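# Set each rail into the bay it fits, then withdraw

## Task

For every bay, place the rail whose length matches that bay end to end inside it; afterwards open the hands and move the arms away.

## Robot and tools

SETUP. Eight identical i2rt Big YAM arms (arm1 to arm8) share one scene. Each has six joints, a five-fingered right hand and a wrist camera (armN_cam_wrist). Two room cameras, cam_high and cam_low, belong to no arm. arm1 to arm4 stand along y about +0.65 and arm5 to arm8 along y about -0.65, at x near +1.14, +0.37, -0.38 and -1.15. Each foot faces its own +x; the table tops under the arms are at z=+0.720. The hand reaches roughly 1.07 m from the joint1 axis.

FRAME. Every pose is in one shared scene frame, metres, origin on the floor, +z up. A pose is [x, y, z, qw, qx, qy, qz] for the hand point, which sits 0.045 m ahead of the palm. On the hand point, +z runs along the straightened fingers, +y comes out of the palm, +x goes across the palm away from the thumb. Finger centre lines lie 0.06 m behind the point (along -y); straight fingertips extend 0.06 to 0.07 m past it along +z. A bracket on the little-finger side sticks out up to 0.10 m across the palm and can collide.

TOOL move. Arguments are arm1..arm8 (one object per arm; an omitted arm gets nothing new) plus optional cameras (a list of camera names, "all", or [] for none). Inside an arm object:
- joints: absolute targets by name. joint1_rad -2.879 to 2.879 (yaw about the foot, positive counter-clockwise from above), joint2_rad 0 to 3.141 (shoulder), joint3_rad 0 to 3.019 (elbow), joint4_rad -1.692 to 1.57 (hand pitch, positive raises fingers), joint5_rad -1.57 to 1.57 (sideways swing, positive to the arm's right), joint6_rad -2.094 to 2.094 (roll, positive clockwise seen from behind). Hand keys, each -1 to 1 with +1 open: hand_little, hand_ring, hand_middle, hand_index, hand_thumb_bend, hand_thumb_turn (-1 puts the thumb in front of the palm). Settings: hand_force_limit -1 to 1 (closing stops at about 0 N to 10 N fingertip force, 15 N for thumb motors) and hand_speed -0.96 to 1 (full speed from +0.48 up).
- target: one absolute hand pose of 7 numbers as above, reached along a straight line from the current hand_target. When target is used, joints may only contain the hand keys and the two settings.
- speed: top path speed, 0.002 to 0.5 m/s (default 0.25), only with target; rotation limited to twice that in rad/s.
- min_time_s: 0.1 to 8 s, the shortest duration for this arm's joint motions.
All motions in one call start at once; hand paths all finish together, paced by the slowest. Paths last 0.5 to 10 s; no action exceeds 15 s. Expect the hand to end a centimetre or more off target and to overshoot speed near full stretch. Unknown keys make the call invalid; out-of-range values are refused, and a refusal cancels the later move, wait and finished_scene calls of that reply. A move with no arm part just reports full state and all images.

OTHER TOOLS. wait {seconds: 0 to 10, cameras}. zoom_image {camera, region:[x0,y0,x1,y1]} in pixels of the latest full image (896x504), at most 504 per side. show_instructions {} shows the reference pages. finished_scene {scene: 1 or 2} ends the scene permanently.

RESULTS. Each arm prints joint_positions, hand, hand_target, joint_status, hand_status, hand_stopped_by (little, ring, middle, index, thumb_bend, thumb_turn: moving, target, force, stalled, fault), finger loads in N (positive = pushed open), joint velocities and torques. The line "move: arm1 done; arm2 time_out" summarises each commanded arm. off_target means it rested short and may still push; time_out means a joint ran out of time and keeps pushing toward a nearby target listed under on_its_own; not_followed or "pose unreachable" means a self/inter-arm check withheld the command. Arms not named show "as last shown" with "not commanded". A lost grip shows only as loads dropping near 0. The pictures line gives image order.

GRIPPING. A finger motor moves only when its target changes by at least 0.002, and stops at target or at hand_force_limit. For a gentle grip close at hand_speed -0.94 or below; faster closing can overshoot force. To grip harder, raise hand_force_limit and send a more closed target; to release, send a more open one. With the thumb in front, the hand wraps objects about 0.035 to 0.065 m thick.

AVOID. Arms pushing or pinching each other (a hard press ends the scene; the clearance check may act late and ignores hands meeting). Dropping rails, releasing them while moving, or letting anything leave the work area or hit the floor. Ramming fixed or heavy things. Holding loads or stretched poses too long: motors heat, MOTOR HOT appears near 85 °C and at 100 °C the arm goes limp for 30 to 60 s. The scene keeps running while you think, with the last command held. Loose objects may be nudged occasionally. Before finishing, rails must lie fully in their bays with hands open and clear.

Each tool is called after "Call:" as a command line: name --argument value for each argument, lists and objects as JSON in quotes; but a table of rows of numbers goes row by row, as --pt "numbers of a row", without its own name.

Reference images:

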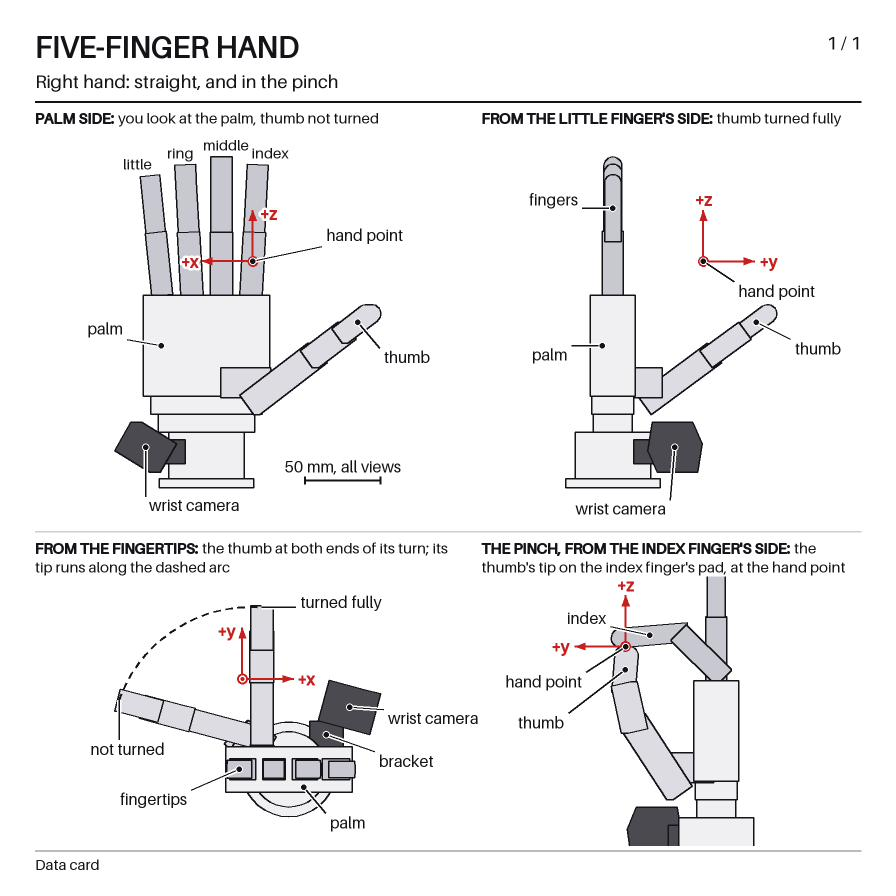

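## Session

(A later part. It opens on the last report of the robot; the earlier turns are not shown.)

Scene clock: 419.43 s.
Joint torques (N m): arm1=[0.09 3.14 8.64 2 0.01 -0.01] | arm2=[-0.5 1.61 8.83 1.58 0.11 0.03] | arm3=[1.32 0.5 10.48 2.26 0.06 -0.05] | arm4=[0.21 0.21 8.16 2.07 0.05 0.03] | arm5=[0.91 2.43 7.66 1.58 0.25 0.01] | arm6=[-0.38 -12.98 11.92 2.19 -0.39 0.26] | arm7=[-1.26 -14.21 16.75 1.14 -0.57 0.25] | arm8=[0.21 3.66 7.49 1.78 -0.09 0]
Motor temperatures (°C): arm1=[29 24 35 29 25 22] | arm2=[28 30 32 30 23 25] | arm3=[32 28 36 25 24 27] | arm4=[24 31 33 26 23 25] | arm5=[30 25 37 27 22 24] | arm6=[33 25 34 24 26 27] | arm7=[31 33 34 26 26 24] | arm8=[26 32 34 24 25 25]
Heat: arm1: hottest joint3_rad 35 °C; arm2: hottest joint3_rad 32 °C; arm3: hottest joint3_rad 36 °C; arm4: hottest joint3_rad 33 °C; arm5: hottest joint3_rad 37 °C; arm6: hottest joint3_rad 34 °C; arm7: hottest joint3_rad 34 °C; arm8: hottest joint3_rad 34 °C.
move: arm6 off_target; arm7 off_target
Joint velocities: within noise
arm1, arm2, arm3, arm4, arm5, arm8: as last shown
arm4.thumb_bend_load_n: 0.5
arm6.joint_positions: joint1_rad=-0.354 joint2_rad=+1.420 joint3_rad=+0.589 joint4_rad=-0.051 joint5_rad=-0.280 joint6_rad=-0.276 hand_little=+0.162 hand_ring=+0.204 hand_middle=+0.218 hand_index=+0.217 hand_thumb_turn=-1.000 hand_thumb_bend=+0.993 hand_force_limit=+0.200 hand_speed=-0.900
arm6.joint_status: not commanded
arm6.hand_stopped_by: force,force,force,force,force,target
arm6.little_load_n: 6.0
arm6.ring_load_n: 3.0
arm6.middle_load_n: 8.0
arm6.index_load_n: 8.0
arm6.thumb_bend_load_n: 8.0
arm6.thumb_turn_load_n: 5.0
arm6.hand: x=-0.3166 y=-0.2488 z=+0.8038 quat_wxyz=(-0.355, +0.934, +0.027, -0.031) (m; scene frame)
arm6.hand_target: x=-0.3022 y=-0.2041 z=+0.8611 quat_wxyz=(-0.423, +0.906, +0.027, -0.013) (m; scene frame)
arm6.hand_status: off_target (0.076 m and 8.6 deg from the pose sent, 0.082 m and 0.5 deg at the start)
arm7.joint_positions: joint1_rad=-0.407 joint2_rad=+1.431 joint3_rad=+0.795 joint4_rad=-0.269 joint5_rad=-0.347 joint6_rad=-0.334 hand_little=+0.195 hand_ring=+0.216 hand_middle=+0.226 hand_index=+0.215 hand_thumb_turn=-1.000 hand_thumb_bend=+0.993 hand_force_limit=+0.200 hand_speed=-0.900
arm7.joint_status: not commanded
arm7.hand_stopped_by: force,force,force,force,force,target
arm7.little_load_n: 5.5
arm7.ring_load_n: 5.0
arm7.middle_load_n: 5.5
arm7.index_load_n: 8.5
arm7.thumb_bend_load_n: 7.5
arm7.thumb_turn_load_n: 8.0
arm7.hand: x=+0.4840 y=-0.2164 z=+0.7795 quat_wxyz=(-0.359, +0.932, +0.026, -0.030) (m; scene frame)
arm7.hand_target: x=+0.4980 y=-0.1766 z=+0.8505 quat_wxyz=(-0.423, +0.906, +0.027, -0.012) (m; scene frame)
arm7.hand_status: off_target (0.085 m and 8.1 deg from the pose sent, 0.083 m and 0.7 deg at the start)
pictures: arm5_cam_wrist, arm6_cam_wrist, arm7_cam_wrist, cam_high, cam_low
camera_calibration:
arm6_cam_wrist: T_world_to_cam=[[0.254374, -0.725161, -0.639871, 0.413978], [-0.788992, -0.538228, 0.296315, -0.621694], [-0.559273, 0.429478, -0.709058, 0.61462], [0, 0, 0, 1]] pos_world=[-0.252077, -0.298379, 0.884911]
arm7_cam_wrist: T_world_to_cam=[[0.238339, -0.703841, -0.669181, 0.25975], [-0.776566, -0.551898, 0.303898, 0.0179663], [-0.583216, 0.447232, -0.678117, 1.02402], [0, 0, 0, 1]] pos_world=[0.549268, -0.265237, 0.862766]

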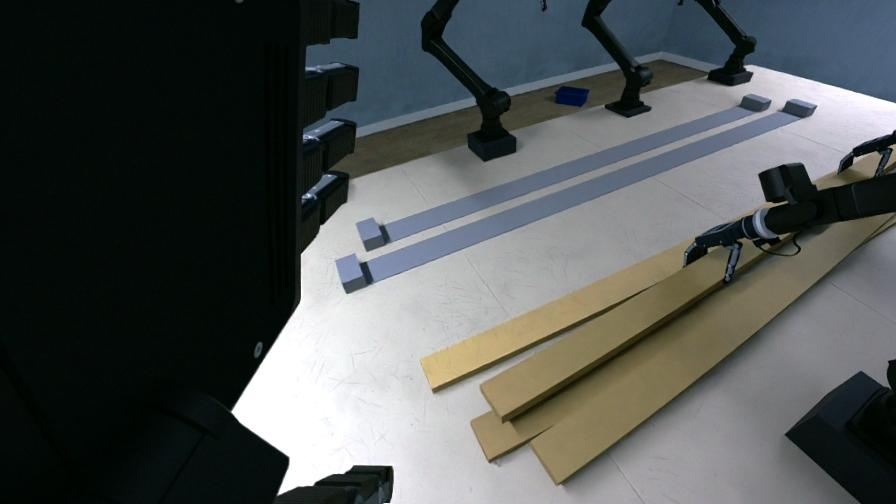

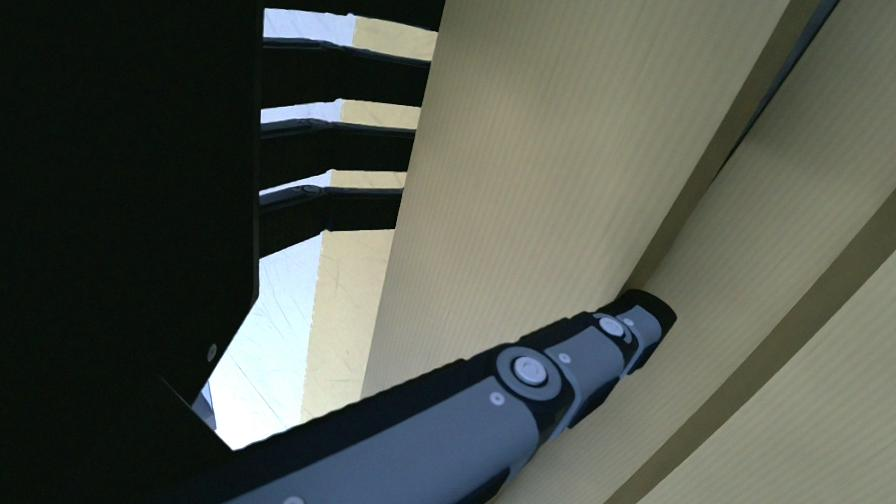

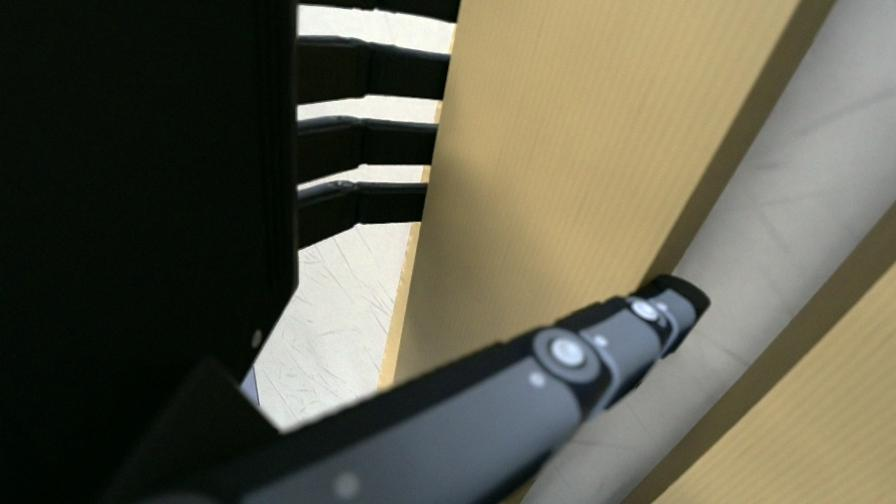

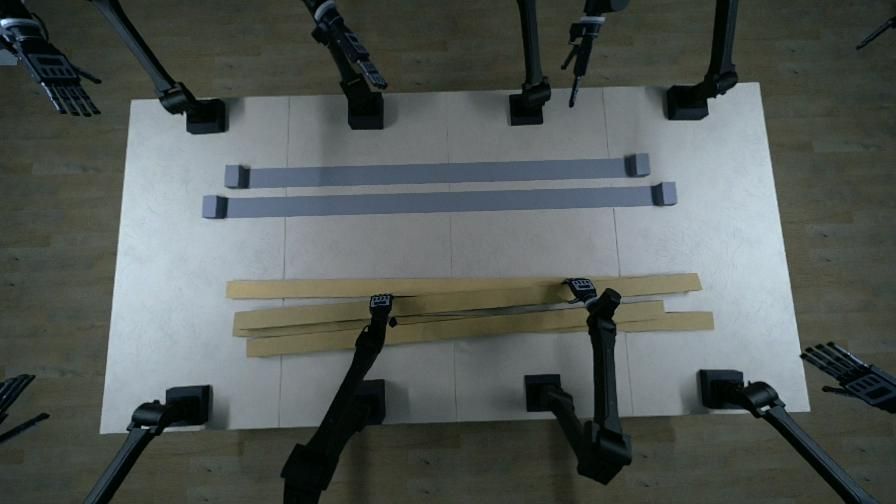

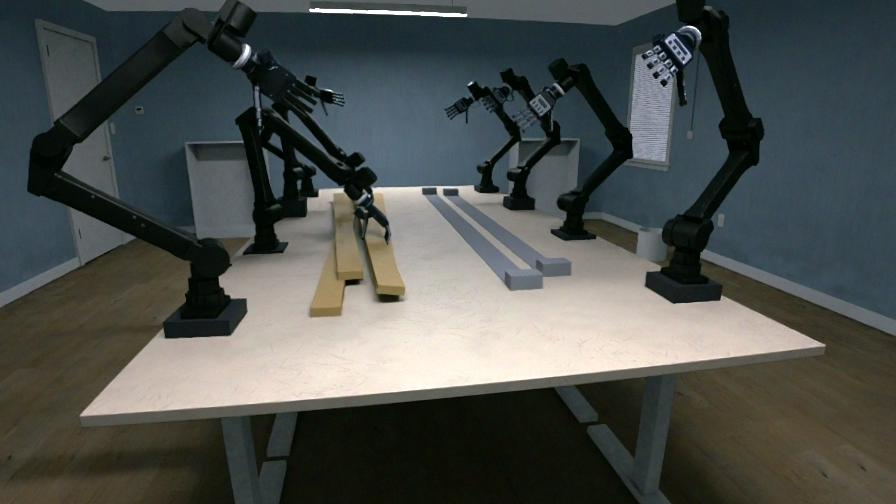

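Call:
move --arm6 '{"target": [-0.301, -0.170, 0.890, 0.4224, -0.9059, -0.0259, 0.0121], "speed": 0.08}' --arm7 '{"target": [0.500, -0.140, 0.895, 0.4224, -0.9059, -0.0259, 0.0121], "speed": 0.08}' --cameras '["arm6_cam_wrist", "arm7_cam_wrist", "cam_low", "cam_high", "arm5_cam_wrist"]'

Scene clock: 437.77 s.
Joint torques (N m): arm1=[0.15 3.02 8.58 1.94 0.03 -0.03] | arm2=[-0.44 1.2 8.7 1.51 0.07 0.04] | arm3=[-0.15 0.67 10.59 2.18 0.02 -0.04] | arm4=[-0.03 -0.44 8.12 2.29 -0.07 0.08] | arm5=[0.91 2.43 7.65 1.57 0.25 0] | arm6=[1.03 -11.87 14.89 2.21 -0.33 0.3] | arm7=[-0.15 -13.22 19.3 1.5 -0.41 0.31] | arm8=[0.21 3.66 7.49 1.8 -0.08 0]
Motor temperatures (°C): arm1=[29 24 35 29 25 22] | arm2=[28 30 32 30 23 25] | arm3=[32 28 36 25 24 27] | arm4=[24 31 33 26 23 25] | arm5=[30 25 37 27 22 24] | arm6=[33 25 37 24 26 27] | arm7=[31 34 39 26 27 24] | arm8=[26 32 34 24 25 25]
Heat: arm1: hottest joint3_rad 35 °C; arm2: hottest joint3_rad 32 °C; arm3: hottest joint3_rad 36 °C; arm4: hottest joint3_rad 33 °C; arm5: hottest joint3_rad 37 °C; arm6: hottest joint3_rad 37 °C; arm7: hottest joint3_rad 39 °C; arm8: hottest joint3_rad 34 °C.
move: arm6 off_target; arm7 off_target
Joint velocities: within noise
arm1, arm2, arm3, arm4, arm5, arm8: as last shown
arm4.thumb_bend_load_n: 0.0
arm6.joint_positions: joint1_rad=-0.340 joint2_rad=+1.405 joint3_rad=+0.664 joint4_rad=-0.149 joint5_rad=-0.265 joint6_rad=-0.264 hand_little=+0.162 hand_ring=+0.204 hand_middle=+0.218 hand_index=+0.217 hand_thumb_turn=-1.000 hand_thumb_bend=+0.993 hand_force_limit=+0.200 hand_speed=-0.900
arm6.joint_status: not commanded
arm6.hand_stopped_by: force,force,force,force,force,target
arm6.little_load_n: 8.0
arm6.ring_load_n: 3.5
arm6.middle_load_n: 7.0
arm6.index_load_n: 7.0
arm6.thumb_bend_load_n: 8.5
arm6.thumb_turn_load_n: 2.5
arm6.hand: x=-0.3149 y=-0.2320 z=+0.8268 quat_wxyz=(-0.350, +0.936, +0.025, -0.030) (m; scene frame)
arm6.hand_target: x=-0.3028 y=-0.1775 z=+0.8932 quat_wxyz=(-0.423, +0.906, +0.026, -0.013) (m; scene frame)
arm6.hand_status: off_target (0.090 m and 9.3 deg from the pose sent, 0.118 m and 8.6 deg at the start; pose on its path clipped on 28 of 101 steps)
arm7.joint_positions: joint1_rad=-0.394 joint2_rad=+1.425 joint3_rad=+0.914 joint4_rad=-0.403 joint5_rad=-0.334 joint6_rad=-0.320 hand_little=+0.195 hand_ring=+0.216 hand_middle=+0.226 hand_index=+0.215 hand_thumb_turn=-1.000 hand_thumb_bend=+0.993 hand_force_limit=+0.200 hand_speed=-0.900
arm7.joint_status: not commanded
arm7.hand_stopped_by: force,force,force,force,force,target
arm7.little_load_n: 6.0
arm7.ring_load_n: 5.0
arm7.middle_load_n: 4.5
arm7.index_load_n: 7.5
arm7.thumb_bend_load_n: 7.0
arm7.thumb_turn_load_n: 6.5
arm7.hand: x=+0.4875 y=-0.1950 z=+0.8190 quat_wxyz=(-0.354, +0.935, +0.023, -0.031) (m; scene frame)
arm7.hand_target: x=+0.4972 y=-0.1490 z=+0.8969 quat_wxyz=(-0.423, +0.905, +0.027, -0.013) (m; scene frame)
arm7.hand_status: off_target (0.095 m and 8.8 deg from the pose sent, 0.139 m and 8.1 deg at the start; pose on its path clipped on 77 of 101 steps)
pictures: arm5_cam_wrist, arm6_cam_wrist, arm7_cam_wrist, cam_high, cam_low
camera_calibration:
arm6_cam_wrist: T_world_to_cam=[[0.250572, -0.734088, -0.631133, 0.430004], [-0.791708, -0.530575, 0.302802, -0.622591], [-0.557147, 0.423799, -0.71413, 0.628169], [0, 0, 0, 1]] pos_world=[-0.250675, -0.280888, 0.908506]
arm7_cam_wrist: T_world_to_cam=[[0.232741, -0.712899, -0.661519, 0.295068], [-0.778306, -0.544395, 0.312849, 0.0154916], [-0.583157, 0.442051, -0.681556, 1.04498], [0, 0, 0, 1]] pos_world=[0.552769, -0.243147, 0.902557]

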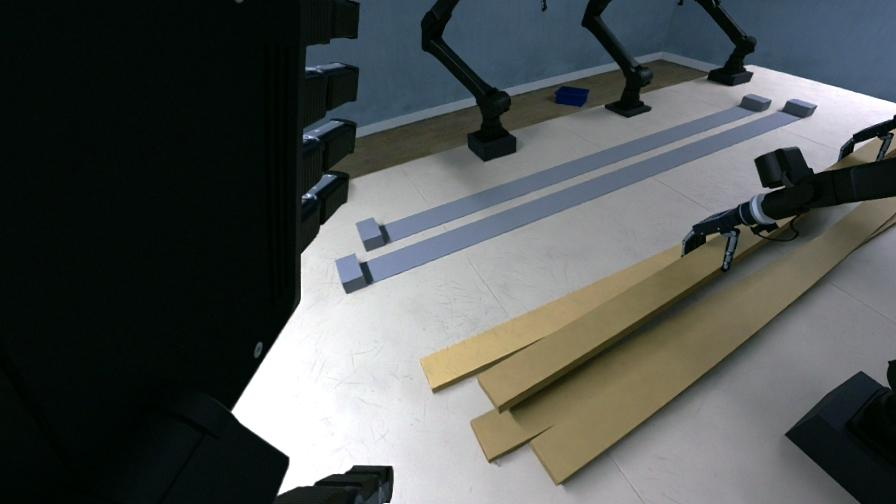

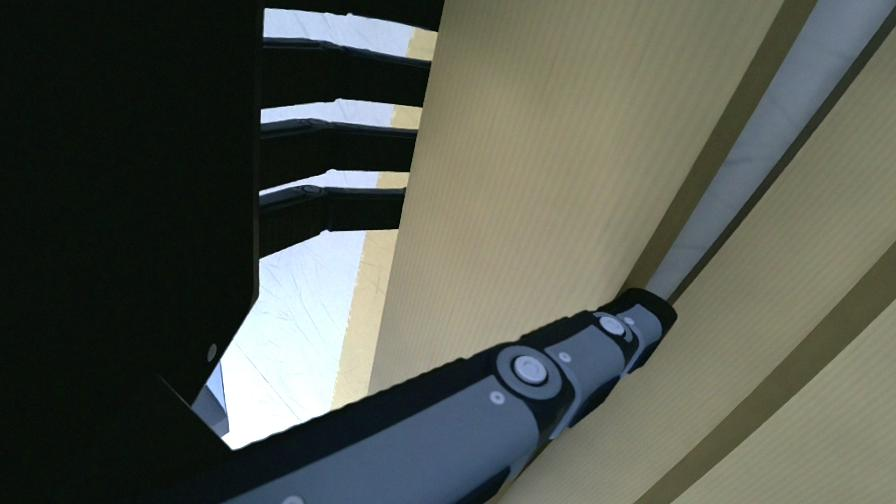

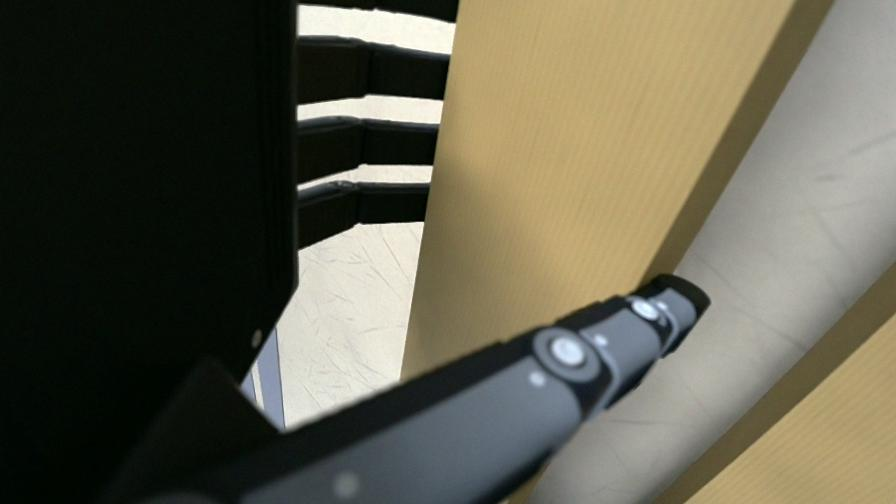

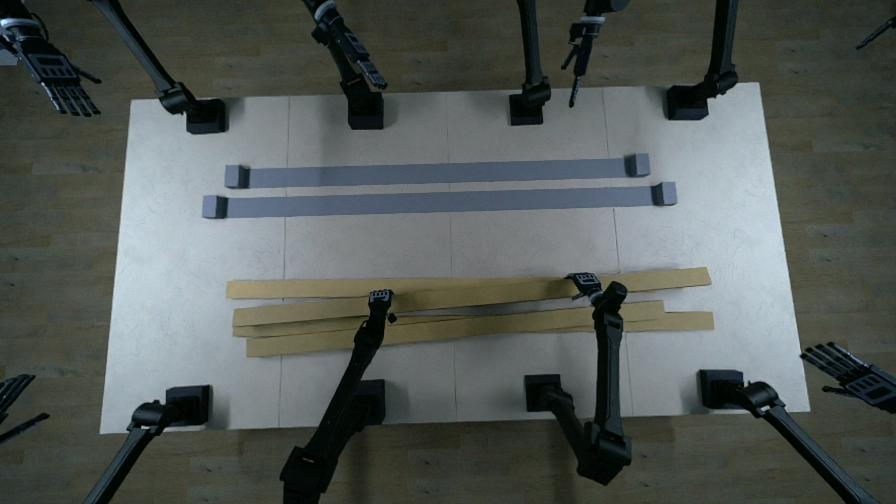

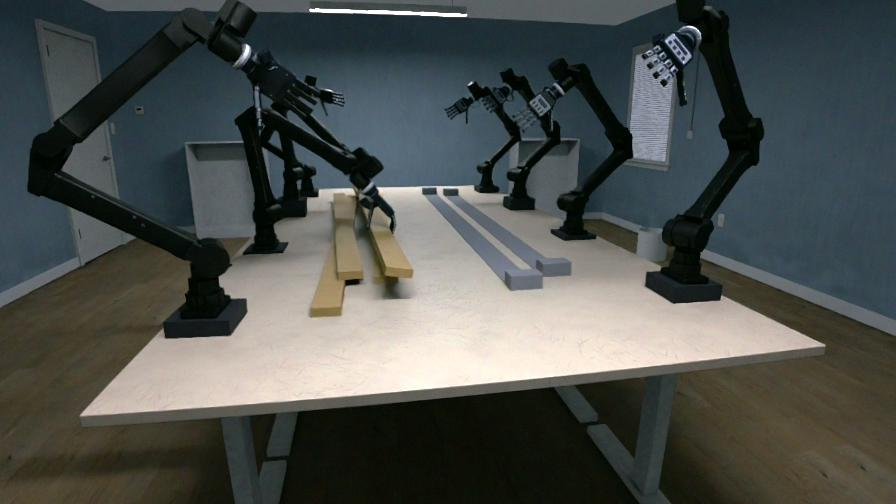

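Call:
move --arm6 '{"target": [-0.436, 0.045, 0.895, 0.4226, -0.9063, -0.0040, 0.0018], "speed": 0.08}' --arm7 '{"target": [0.364, 0.030, 0.890, 0.4226, -0.9063, -0.0040, 0.0018], "speed": 0.08}' --cameras '["arm6_cam_wrist", "arm7_cam_wrist", "cam_low", "cam_high", "arm5_cam_wrist"]'

Scene clock: 466.90 s.
Joint torques (N m): arm1=[-0.03 2.9 8.57 1.99 0.01 -0.03] | arm2=[-1.03 0.73 8.64 1.44 0.13 0.06] | arm3=[1.55 0.38 10.36 2.02 0.04 -0.05] | arm4=[-0.67 -0.56 8.01 2.21 0.11 -0.01] | arm5=[0.85 2.43 7.68 1.57 0.25 0.01] | arm6=[0.91 -17.85 15.34 1.94 0.19 -0.02] | arm7=[-0.15 -16.79 18.84 2.09 0.14 0.06] | arm8=[0.21 3.66 7.49 1.8 -0.09 0]
Motor temperatures (°C): arm1=[29 24 35 29 25 22] | arm2=[28 30 32 30 22 25] | arm3=[32 28 36 24 24 27] | arm4=[24 31 33 26 23 25] | arm5=[30 25 37 27 22 24] | arm6=[33 26 41 24 26 27] | arm7=[31 34 51 26 26 24] | arm8=[26 31 34 24 25 25]
Heat: arm1: hottest joint3_rad 35 °C; arm2: hottest joint3_rad 32 °C; arm3: hottest joint3_rad 36 °C; arm4: hottest joint3_rad 33 °C; arm5: hottest joint3_rad 37 °C; arm6: hottest joint3_rad 41 °C; arm7: hottest joint3_rad 51 °C; arm8: hottest joint3_rad 34 °C.
move: arm6 off_target; arm7 off_target
Joint velocities: within noise
arm1, arm2, arm3, arm4, arm5, arm8: as last shown
arm3.ring_load_n: -0.5
arm6.joint_positions: joint1_rad=+0.003 joint2_rad=+1.842 joint3_rad=+1.119 joint4_rad=-0.133 joint5_rad=+0.027 joint6_rad=+0.021 hand_little=+0.162 hand_ring=+0.204 hand_middle=+0.218 hand_index=+0.217 hand_thumb_turn=-1.000 hand_thumb_bend=+0.993 hand_force_limit=+0.200 hand_speed=-0.900
arm6.joint_status: not commanded
arm6.hand_stopped_by: force,force,force,force,force,target
arm6.little_load_n: 5.5
arm6.ring_load_n: 2.0
arm6.middle_load_n: 6.5
arm6.index_load_n: 7.5
arm6.thumb_bend_load_n: 8.0
arm6.thumb_turn_load_n: 4.5
arm6.hand: x=-0.4301 y=-0.0460 z=+0.7932 quat_wxyz=(-0.347, +0.938, +0.003, -0.001) (m; scene frame)
arm6.hand_target: x=-0.4340 y=+0.0110 z=+0.8718 quat_wxyz=(-0.423, +0.906, +0.004, -0.002) (m; scene frame)
arm6.hand_status: off_target (0.137 m and 9.3 deg from the pose sent, 0.310 m and 9.9 deg at the start; pose on its path clipped on 206 of 215 steps)
arm7.joint_positions: joint1_rad=-0.060 joint2_rad=+1.697 joint3_rad=+1.101 joint4_rad=-0.268 joint5_rad=-0.053 joint6_rad=-0.035 hand_little=+0.195 hand_ring=+0.216 hand_middle=+0.226 hand_index=+0.215 hand_thumb_turn=-1.000 hand_thumb_bend=+0.993 hand_force_limit=+0.200 hand_speed=-0.900
arm7.joint_status: not commanded
arm7.hand_stopped_by: force,force,force,force,force,target
arm7.little_load_n: 4.5
arm7.ring_load_n: 4.0
arm7.middle_load_n: 4.0
arm7.index_load_n: 8.5
arm7.thumb_bend_load_n: 6.5
arm7.thumb_turn_load_n: 5.0
arm7.hand: x=+0.3713 y=-0.0764 z=+0.7719 quat_wxyz=(-0.347, +0.938, +0.001, -0.003) (m; scene frame)
arm7.hand_target: x=+0.3663 y=-0.0206 z=+0.8502 quat_wxyz=(-0.423, +0.906, +0.004, -0.003) (m; scene frame)
arm7.hand_status: off_target (0.159 m and 9.4 deg from the pose sent, 0.266 m and 9.4 deg at the start; pose on its path clipped on 205 of 215 steps)
pictures: arm5_cam_wrist, arm6_cam_wrist, arm7_cam_wrist, cam_high, cam_low
camera_calibration:
arm6_cam_wrist: T_world_to_cam=[[0.230312, -0.75199, -0.617631, 0.55401], [-0.833563, -0.479952, 0.273528, -0.597371], [-0.502124, 0.451838, -0.73737, 0.504577], [0, 0, 0, 1]] pos_world=[-0.372182, -0.0980868, 0.877632]
arm7_cam_wrist: T_world_to_cam=[[0.213343, -0.736021, -0.642462, 0.366233], [-0.821132, -0.491401, 0.290287, 0.0417706], [-0.529364, 0.465616, -0.709208, 0.895849], [0, 0, 0, 1]] pos_world=[0.430396, -0.12704, 0.858509]

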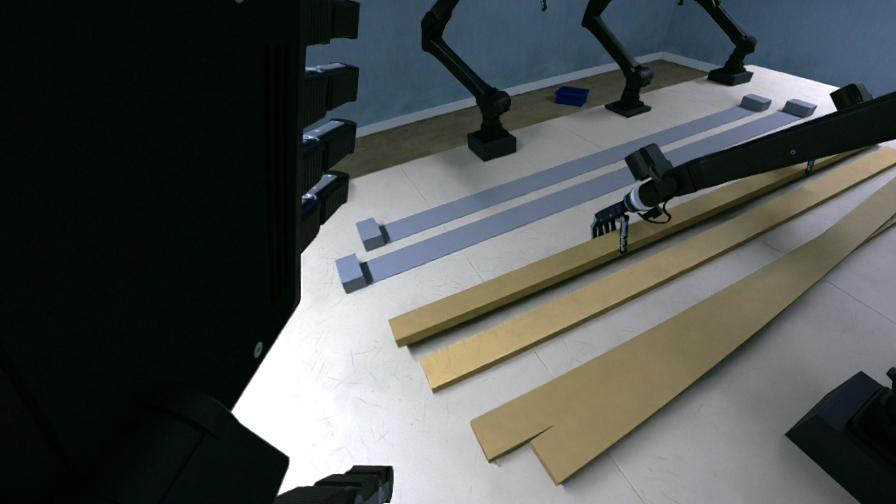

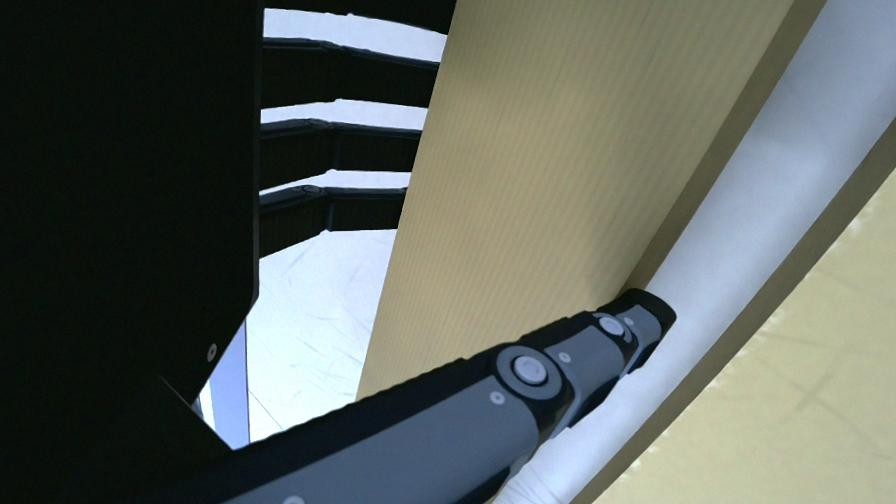

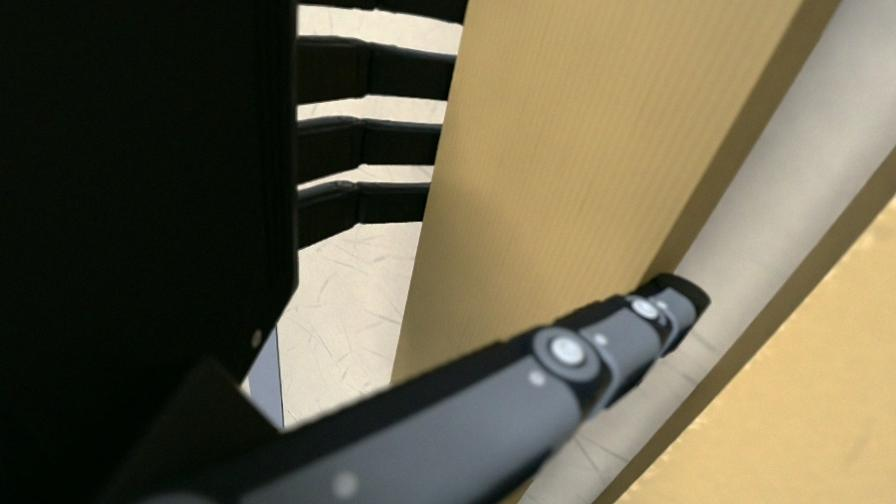

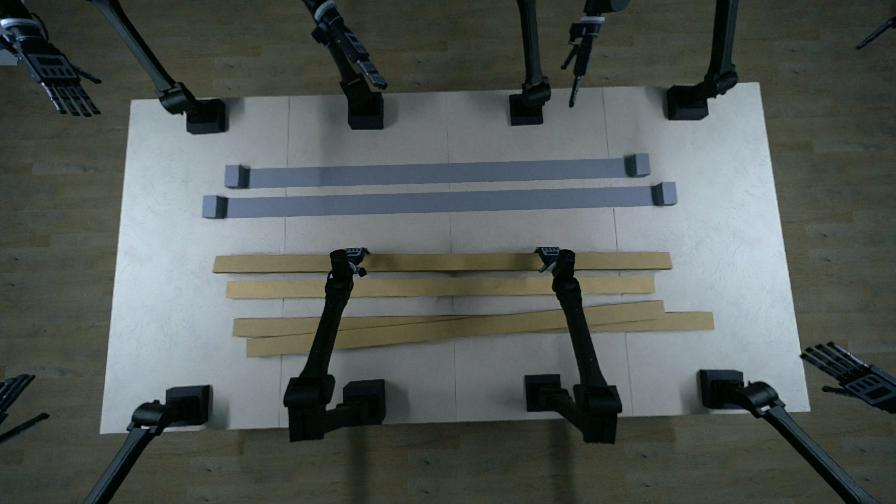

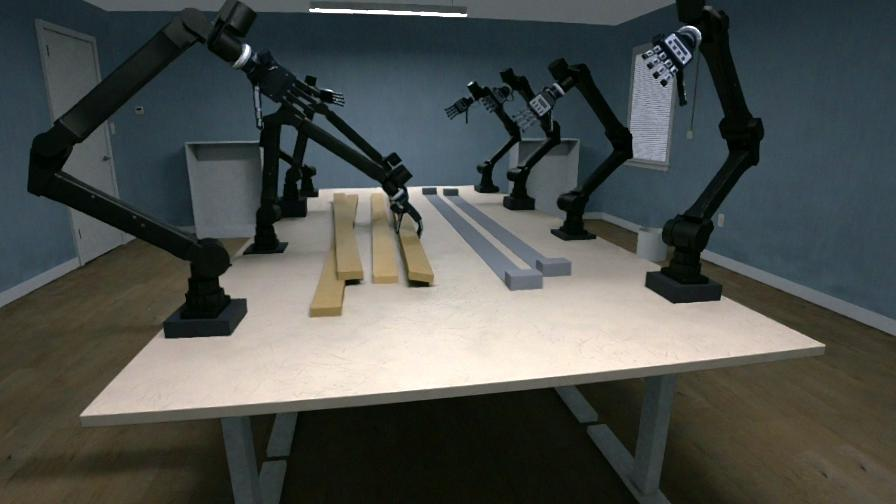

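Call:
move --arm6 '{"target": [-0.434, -0.020, 0.79, 0.4226, -0.9063, -0.0040, 0.0018], "speed": 0.06}' --arm7 '{"target": [0.366, -0.050, 0.780, 0.4226, -0.9063, -0.0040, 0.0018], "speed": 0.06}' --cameras '["arm6_cam_wrist", "arm7_cam_wrist", "cam_low"]'

Scene clock: 477.87 s.
Joint torques (N m): arm1=[0.09 2.9 8.5 1.94 0.03 -0.03] | arm2=[0.09 0.97 8.84 1.31 0.16 0.04] | arm3=[0.26 0.38 10.51 2.28 0.05 -0.03] | arm4=[-0.62 0.32 8.12 2.11 0 0.04] | arm5=[0.85 2.43 7.66 1.58 0.25 0] | arm6=[0.79 -15.62 8.27 3.33 0.07 0.08] | arm7=[0.03 -16.26 10.32 3.4 0.07 0.08] | arm8=[0.15 3.66 7.49 1.8 -0.09 0]
Motor temperatures (°C): arm1=[29 24 35 29 25 22] | arm2=[28 30 32 30 22 25] | arm3=[32 28 36 24 24 27] | arm4=[24 30 33 25 23 25] | arm5=[30 25 37 27 22 24] | arm6=[33 27 41 24 26 27] | arm7=[31 34 51 26 26 24] | arm8=[26 31 34 24 25 25]
Heat: arm1: hottest joint3_rad 35 °C; arm2: hottest joint3_rad 32 °C; arm3: hottest joint3_rad 36 °C; arm4: hottest joint3_rad 33 °C; arm5: hottest joint3_rad 37 °C; arm6: hottest joint3_rad 41 °C; arm7: hottest joint3_rad 51 °C; arm8: hottest joint3_rad 34 °C.
move: arm6 off_target; arm7 off_target
Joint velocities: within noise
arm1, arm2, arm3, arm4, arm5, arm8: as last shown
arm3.ring_load_n: 0.0
arm5.thumb_turn_load_n: -0.5
arm6.joint_positions: joint1_rad=+0.004 joint2_rad=+1.883 joint3_rad=+1.042 joint4_rad=+0.068 joint5_rad=+0.032 joint6_rad=+0.015 hand_little=+0.162 hand_ring=+0.204 hand_middle=+0.218 hand_index=+0.217 hand_thumb_turn=-1.000 hand_thumb_bend=+0.993 hand_force_limit=+0.200 hand_speed=-0.900
arm6.joint_status: not commanded
arm6.hand_stopped_by: force,force,force,force,force,target
arm6.little_load_n: 5.0
arm6.ring_load_n: 1.5
arm6.middle_load_n: 5.5
arm6.index_load_n: 7.5
arm6.thumb_bend_load_n: 7.5
arm6.thumb_turn_load_n: 4.5
arm6.hand: x=-0.4297 y=-0.0444 z=+0.7654 quat_wxyz=(-0.386, +0.923, +0.005, +0.000) (m; scene frame)
arm6.hand_target: x=-0.4339 y=-0.0212 z=+0.7909 quat_wxyz=(-0.423, +0.906, +0.004, -0.002) (m; scene frame)
arm6.hand_status: off_target (0.035 m and 4.6 deg from the pose sent, 0.027 m and 9.3 deg at the start)
arm7.joint_positions: joint1_rad=-0.059 joint2_rad=+1.718 joint3_rad=+1.024 joint4_rad=-0.094 joint5_rad=-0.050 joint6_rad=-0.036 hand_little=+0.194 hand_ring=+0.216 hand_middle=+0.226 hand_index=+0.215 hand_thumb_turn=-1.000 hand_thumb_bend=+0.993 hand_force_limit=+0.200 hand_speed=-0.900
arm7.joint_status: not commanded
arm7.hand_stopped_by: force,force,force,force,force,target
arm7.little_load_n: 4.0
arm7.ring_load_n: 3.5
arm7.middle_load_n: 3.5
arm7.index_load_n: 8.0
arm7.thumb_bend_load_n: 7.0
arm7.thumb_turn_load_n: 3.5
arm7.hand: x=+0.3719 y=-0.0732 z=+0.7497 quat_wxyz=(-0.382, +0.924, +0.003, +0.001) (m; scene frame)
arm7.hand_target: x=+0.3659 y=-0.0514 z=+0.7809 quat_wxyz=(-0.422, +0.906, +0.004, -0.002) (m; scene frame)
arm7.hand_status: off_target (0.039 m and 5.0 deg from the pose sent, 0.028 m and 9.4 deg at the start)
arm8.ring_load_n: -0.5
pictures: arm6_cam_wrist, arm7_cam_wrist, cam_low
camera_calibration:
arm6_cam_wrist: T_world_to_cam=[[0.234265, -0.698237, -0.67645, 0.586988], [-0.833877, -0.502019, 0.229404, -0.556056], [-0.499769, 0.510335, -0.699849, 0.458444], [0, 0, 0, 1]] pos_world=[-0.372076, -0.103254, 0.845472]
arm7_cam_wrist: T_world_to_cam=[[0.218564, -0.684946, -0.695039, 0.395381], [-0.822636, -0.512445, 0.246315, 0.0821839], [-0.524881, 0.517928, -0.675463, 0.855824], [0, 0, 0, 1]] pos_world=[0.430397, -0.130326, 0.832639]

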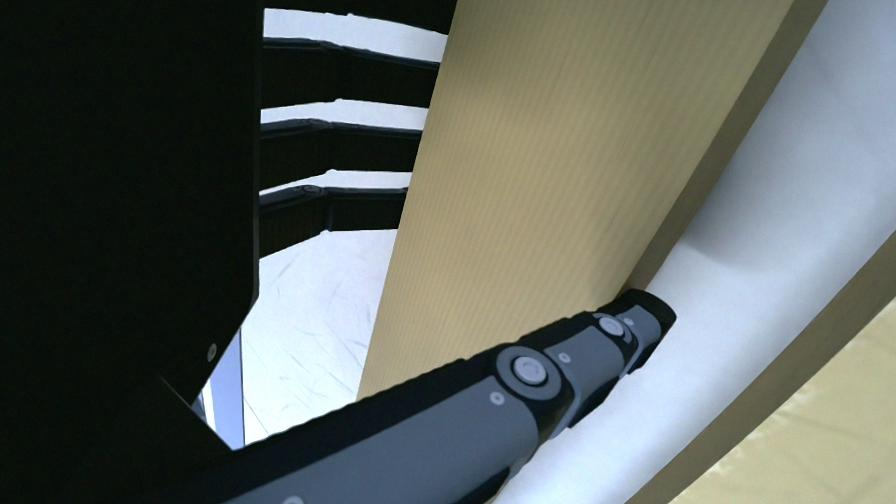

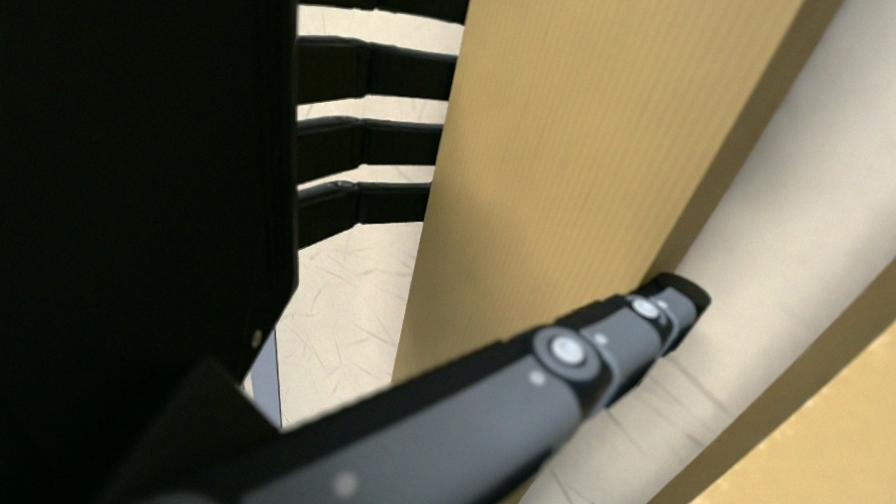

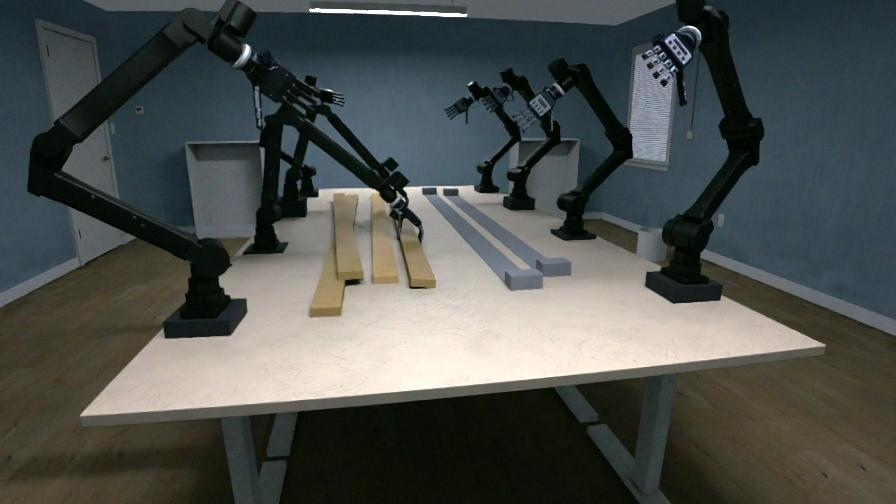

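Call:
move --arm6 '{"target": [-0.434, -0.030, 0.762, 0.4226, -0.9063, -0.0040, 0.0018], "speed": 0.05}' --arm7 '{"target": [0.366, -0.058, 0.755, 0.4226, -0.9063, -0.0040, 0.0018], "speed": 0.05}' --cameras '["arm6_cam_wrist", "arm7_cam_wrist", "cam_low"]'

Call:
zoom_image --camera "cam_low" --region '[350, 180, 470, 310]'

Scene clock: 488.57 s.
Joint torques (N m): arm1=[0.32 3.02 8.58 1.96 0.04 -0.01] | arm2=[-0.38 0.91 8.69 1.37 0.1 0.08] | arm3=[1.03 0.67 10.55 2.15 0.05 -0.05] | arm4=[-0.09 -0.26 8.08 2.02 0.11 0.05] | arm5=[0.97 2.37 7.65 1.58 0.25 0] | arm6=[0.73 -12.98 7.04 3.08 0.04 0.07] | arm7=[-0.15 -13.86 9.29 2.93 0.1 0.04] | arm8=[0.15 3.66 7.5 1.8 -0.08 0]
Motor temperatures (°C): arm1=[29 24 35 29 25 22] | arm2=[28 30 32 30 22 25] | arm3=[32 28 37 24 24 27] | arm4=[24 30 33 25 23 25] | arm5=[30 25 37 27 22 24] | arm6=[33 27 40 24 26 27] | arm7=[31 34 47 26 26 24] | arm8=[26 31 34 24 25 25]
Heat: arm1: hottest joint3_rad 35 °C; arm2: hottest joint3_rad 32 °C; arm3: hottest joint3_rad 37 °C; arm4: hottest joint3_rad 33 °C; arm5: hottest joint3_rad 37 °C; arm6: hottest joint3_rad 40 °C; arm7: hottest joint3_rad 47 °C; arm8: hottest joint3_rad 34 °C.
move: arm6 off_target; arm7 off_target
Joint velocities: within noise
arm1, arm2, arm3, arm4, arm5, arm8: as last shown
arm2.middle_load_n: -0.5
arm5.thumb_turn_load_n: 0.0
arm6.joint_positions: joint1_rad=+0.004 joint2_rad=+1.894 joint3_rad=+1.016 joint4_rad=+0.158 joint5_rad=+0.033 joint6_rad=+0.015 hand_little=+0.162 hand_ring=+0.204 hand_middle=+0.218 hand_index=+0.217 hand_thumb_turn=-1.000 hand_thumb_bend=+0.993 hand_force_limit=+0.200 hand_speed=-0.900
arm6.joint_status: not commanded
arm6.hand_stopped_by: force,force,force,force,force,target
arm6.little_load_n: 4.0
arm6.ring_load_n: 1.0
arm6.middle_load_n: 5.0
arm6.index_load_n: 7.5
arm6.thumb_bend_load_n: 8.0
arm6.thumb_turn_load_n: 5.5
arm6.hand: x=-0.4297 y=-0.0397 z=+0.7622 quat_wxyz=(-0.410, +0.912, +0.004, +0.000) (m; scene frame)
arm6.hand_target: x=-0.4339 y=-0.0304 z=+0.7622 quat_wxyz=(-0.422, +0.906, +0.004, -0.002) (m; scene frame)
arm6.hand_status: off_target (0.011 m and 1.6 deg from the pose sent, 0.015 m and 4.6 deg at the start)
arm7.joint_positions: joint1_rad=-0.059 joint2_rad=+1.720 joint3_rad=+0.991 joint4_rad=-0.007 joint5_rad=-0.050 joint6_rad=-0.034 hand_little=+0.194 hand_ring=+0.216 hand_middle=+0.226 hand_index=+0.215 hand_thumb_turn=-1.000 hand_thumb_bend=+0.993 hand_force_limit=+0.200 hand_speed=-0.900
arm7.joint_status: not commanded
arm7.hand_stopped_by: force,force,force,force,force,target
arm7.little_load_n: 3.5
arm7.ring_load_n: 3.0
arm7.middle_load_n: 4.0
arm7.index_load_n: 8.5
arm7.thumb_bend_load_n: 7.0
arm7.thumb_turn_load_n: 5.0
arm7.hand: x=+0.3719 y=-0.0692 z=+0.7472 quat_wxyz=(-0.406, +0.914, +0.004, +0.001) (m; scene frame)
arm7.hand_target: x=+0.3658 y=-0.0584 z=+0.7553 quat_wxyz=(-0.423, +0.906, +0.004, -0.002) (m; scene frame)
arm7.hand_status: off_target (0.015 m and 2.1 deg from the pose sent, 0.017 m and 5.0 deg at the start)
arm8.little_load_n: 0.5
arm8.ring_load_n: 0.0
pictures: arm6_cam_wrist, arm7_cam_wrist, cam_low
camera_calibration:
arm6_cam_wrist: T_world_to_cam=[[0.232492, -0.661948, -0.712582, 0.616314], [-0.8342, -0.51241, 0.203828, -0.533905], [-0.500057, 0.547048, -0.671328, 0.433338], [0, 0, 0, 1]] pos_world=[-0.371978, -0.102667, 0.83891]
arm7_cam_wrist: T_world_to_cam=[[0.219869, -0.647784, -0.729407, 0.424199], [-0.823, -0.524616, 0.217828, 0.105403], [-0.523764, 0.552408, -0.648473, 0.833809], [0, 0, 0, 1]] pos_world=[0.430197, -0.130517, 0.827157]

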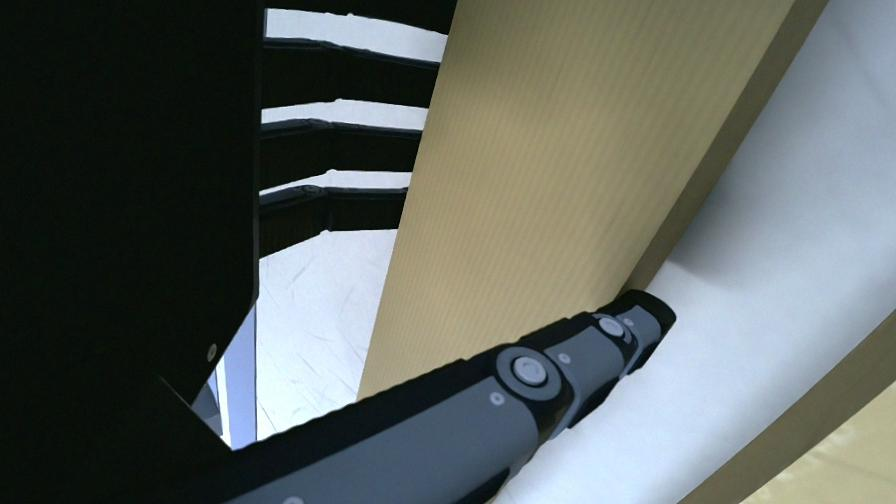

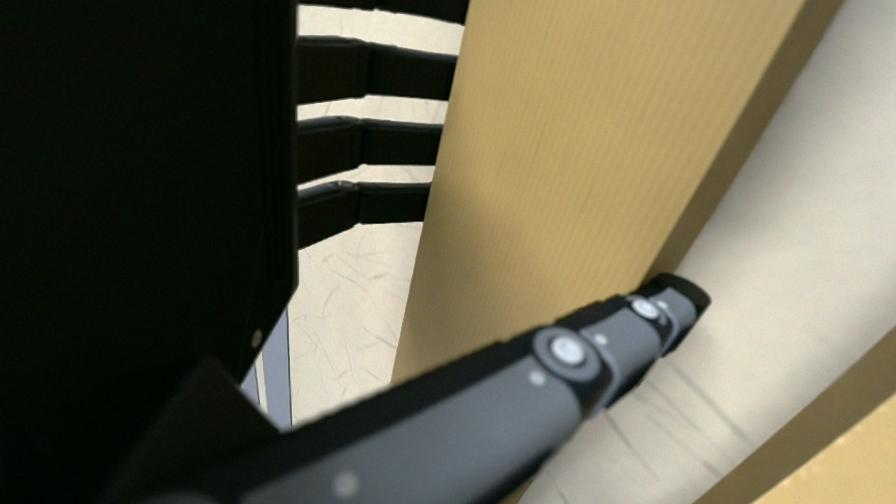

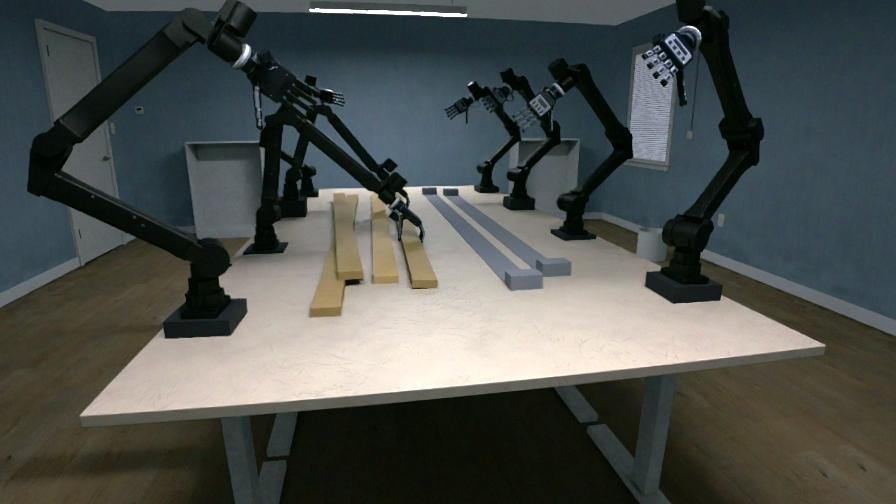

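Scaled by 3.877.

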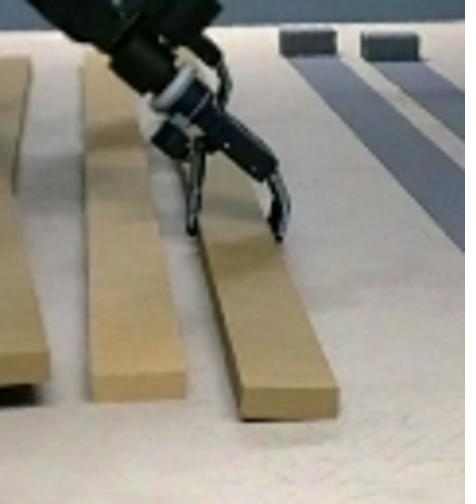

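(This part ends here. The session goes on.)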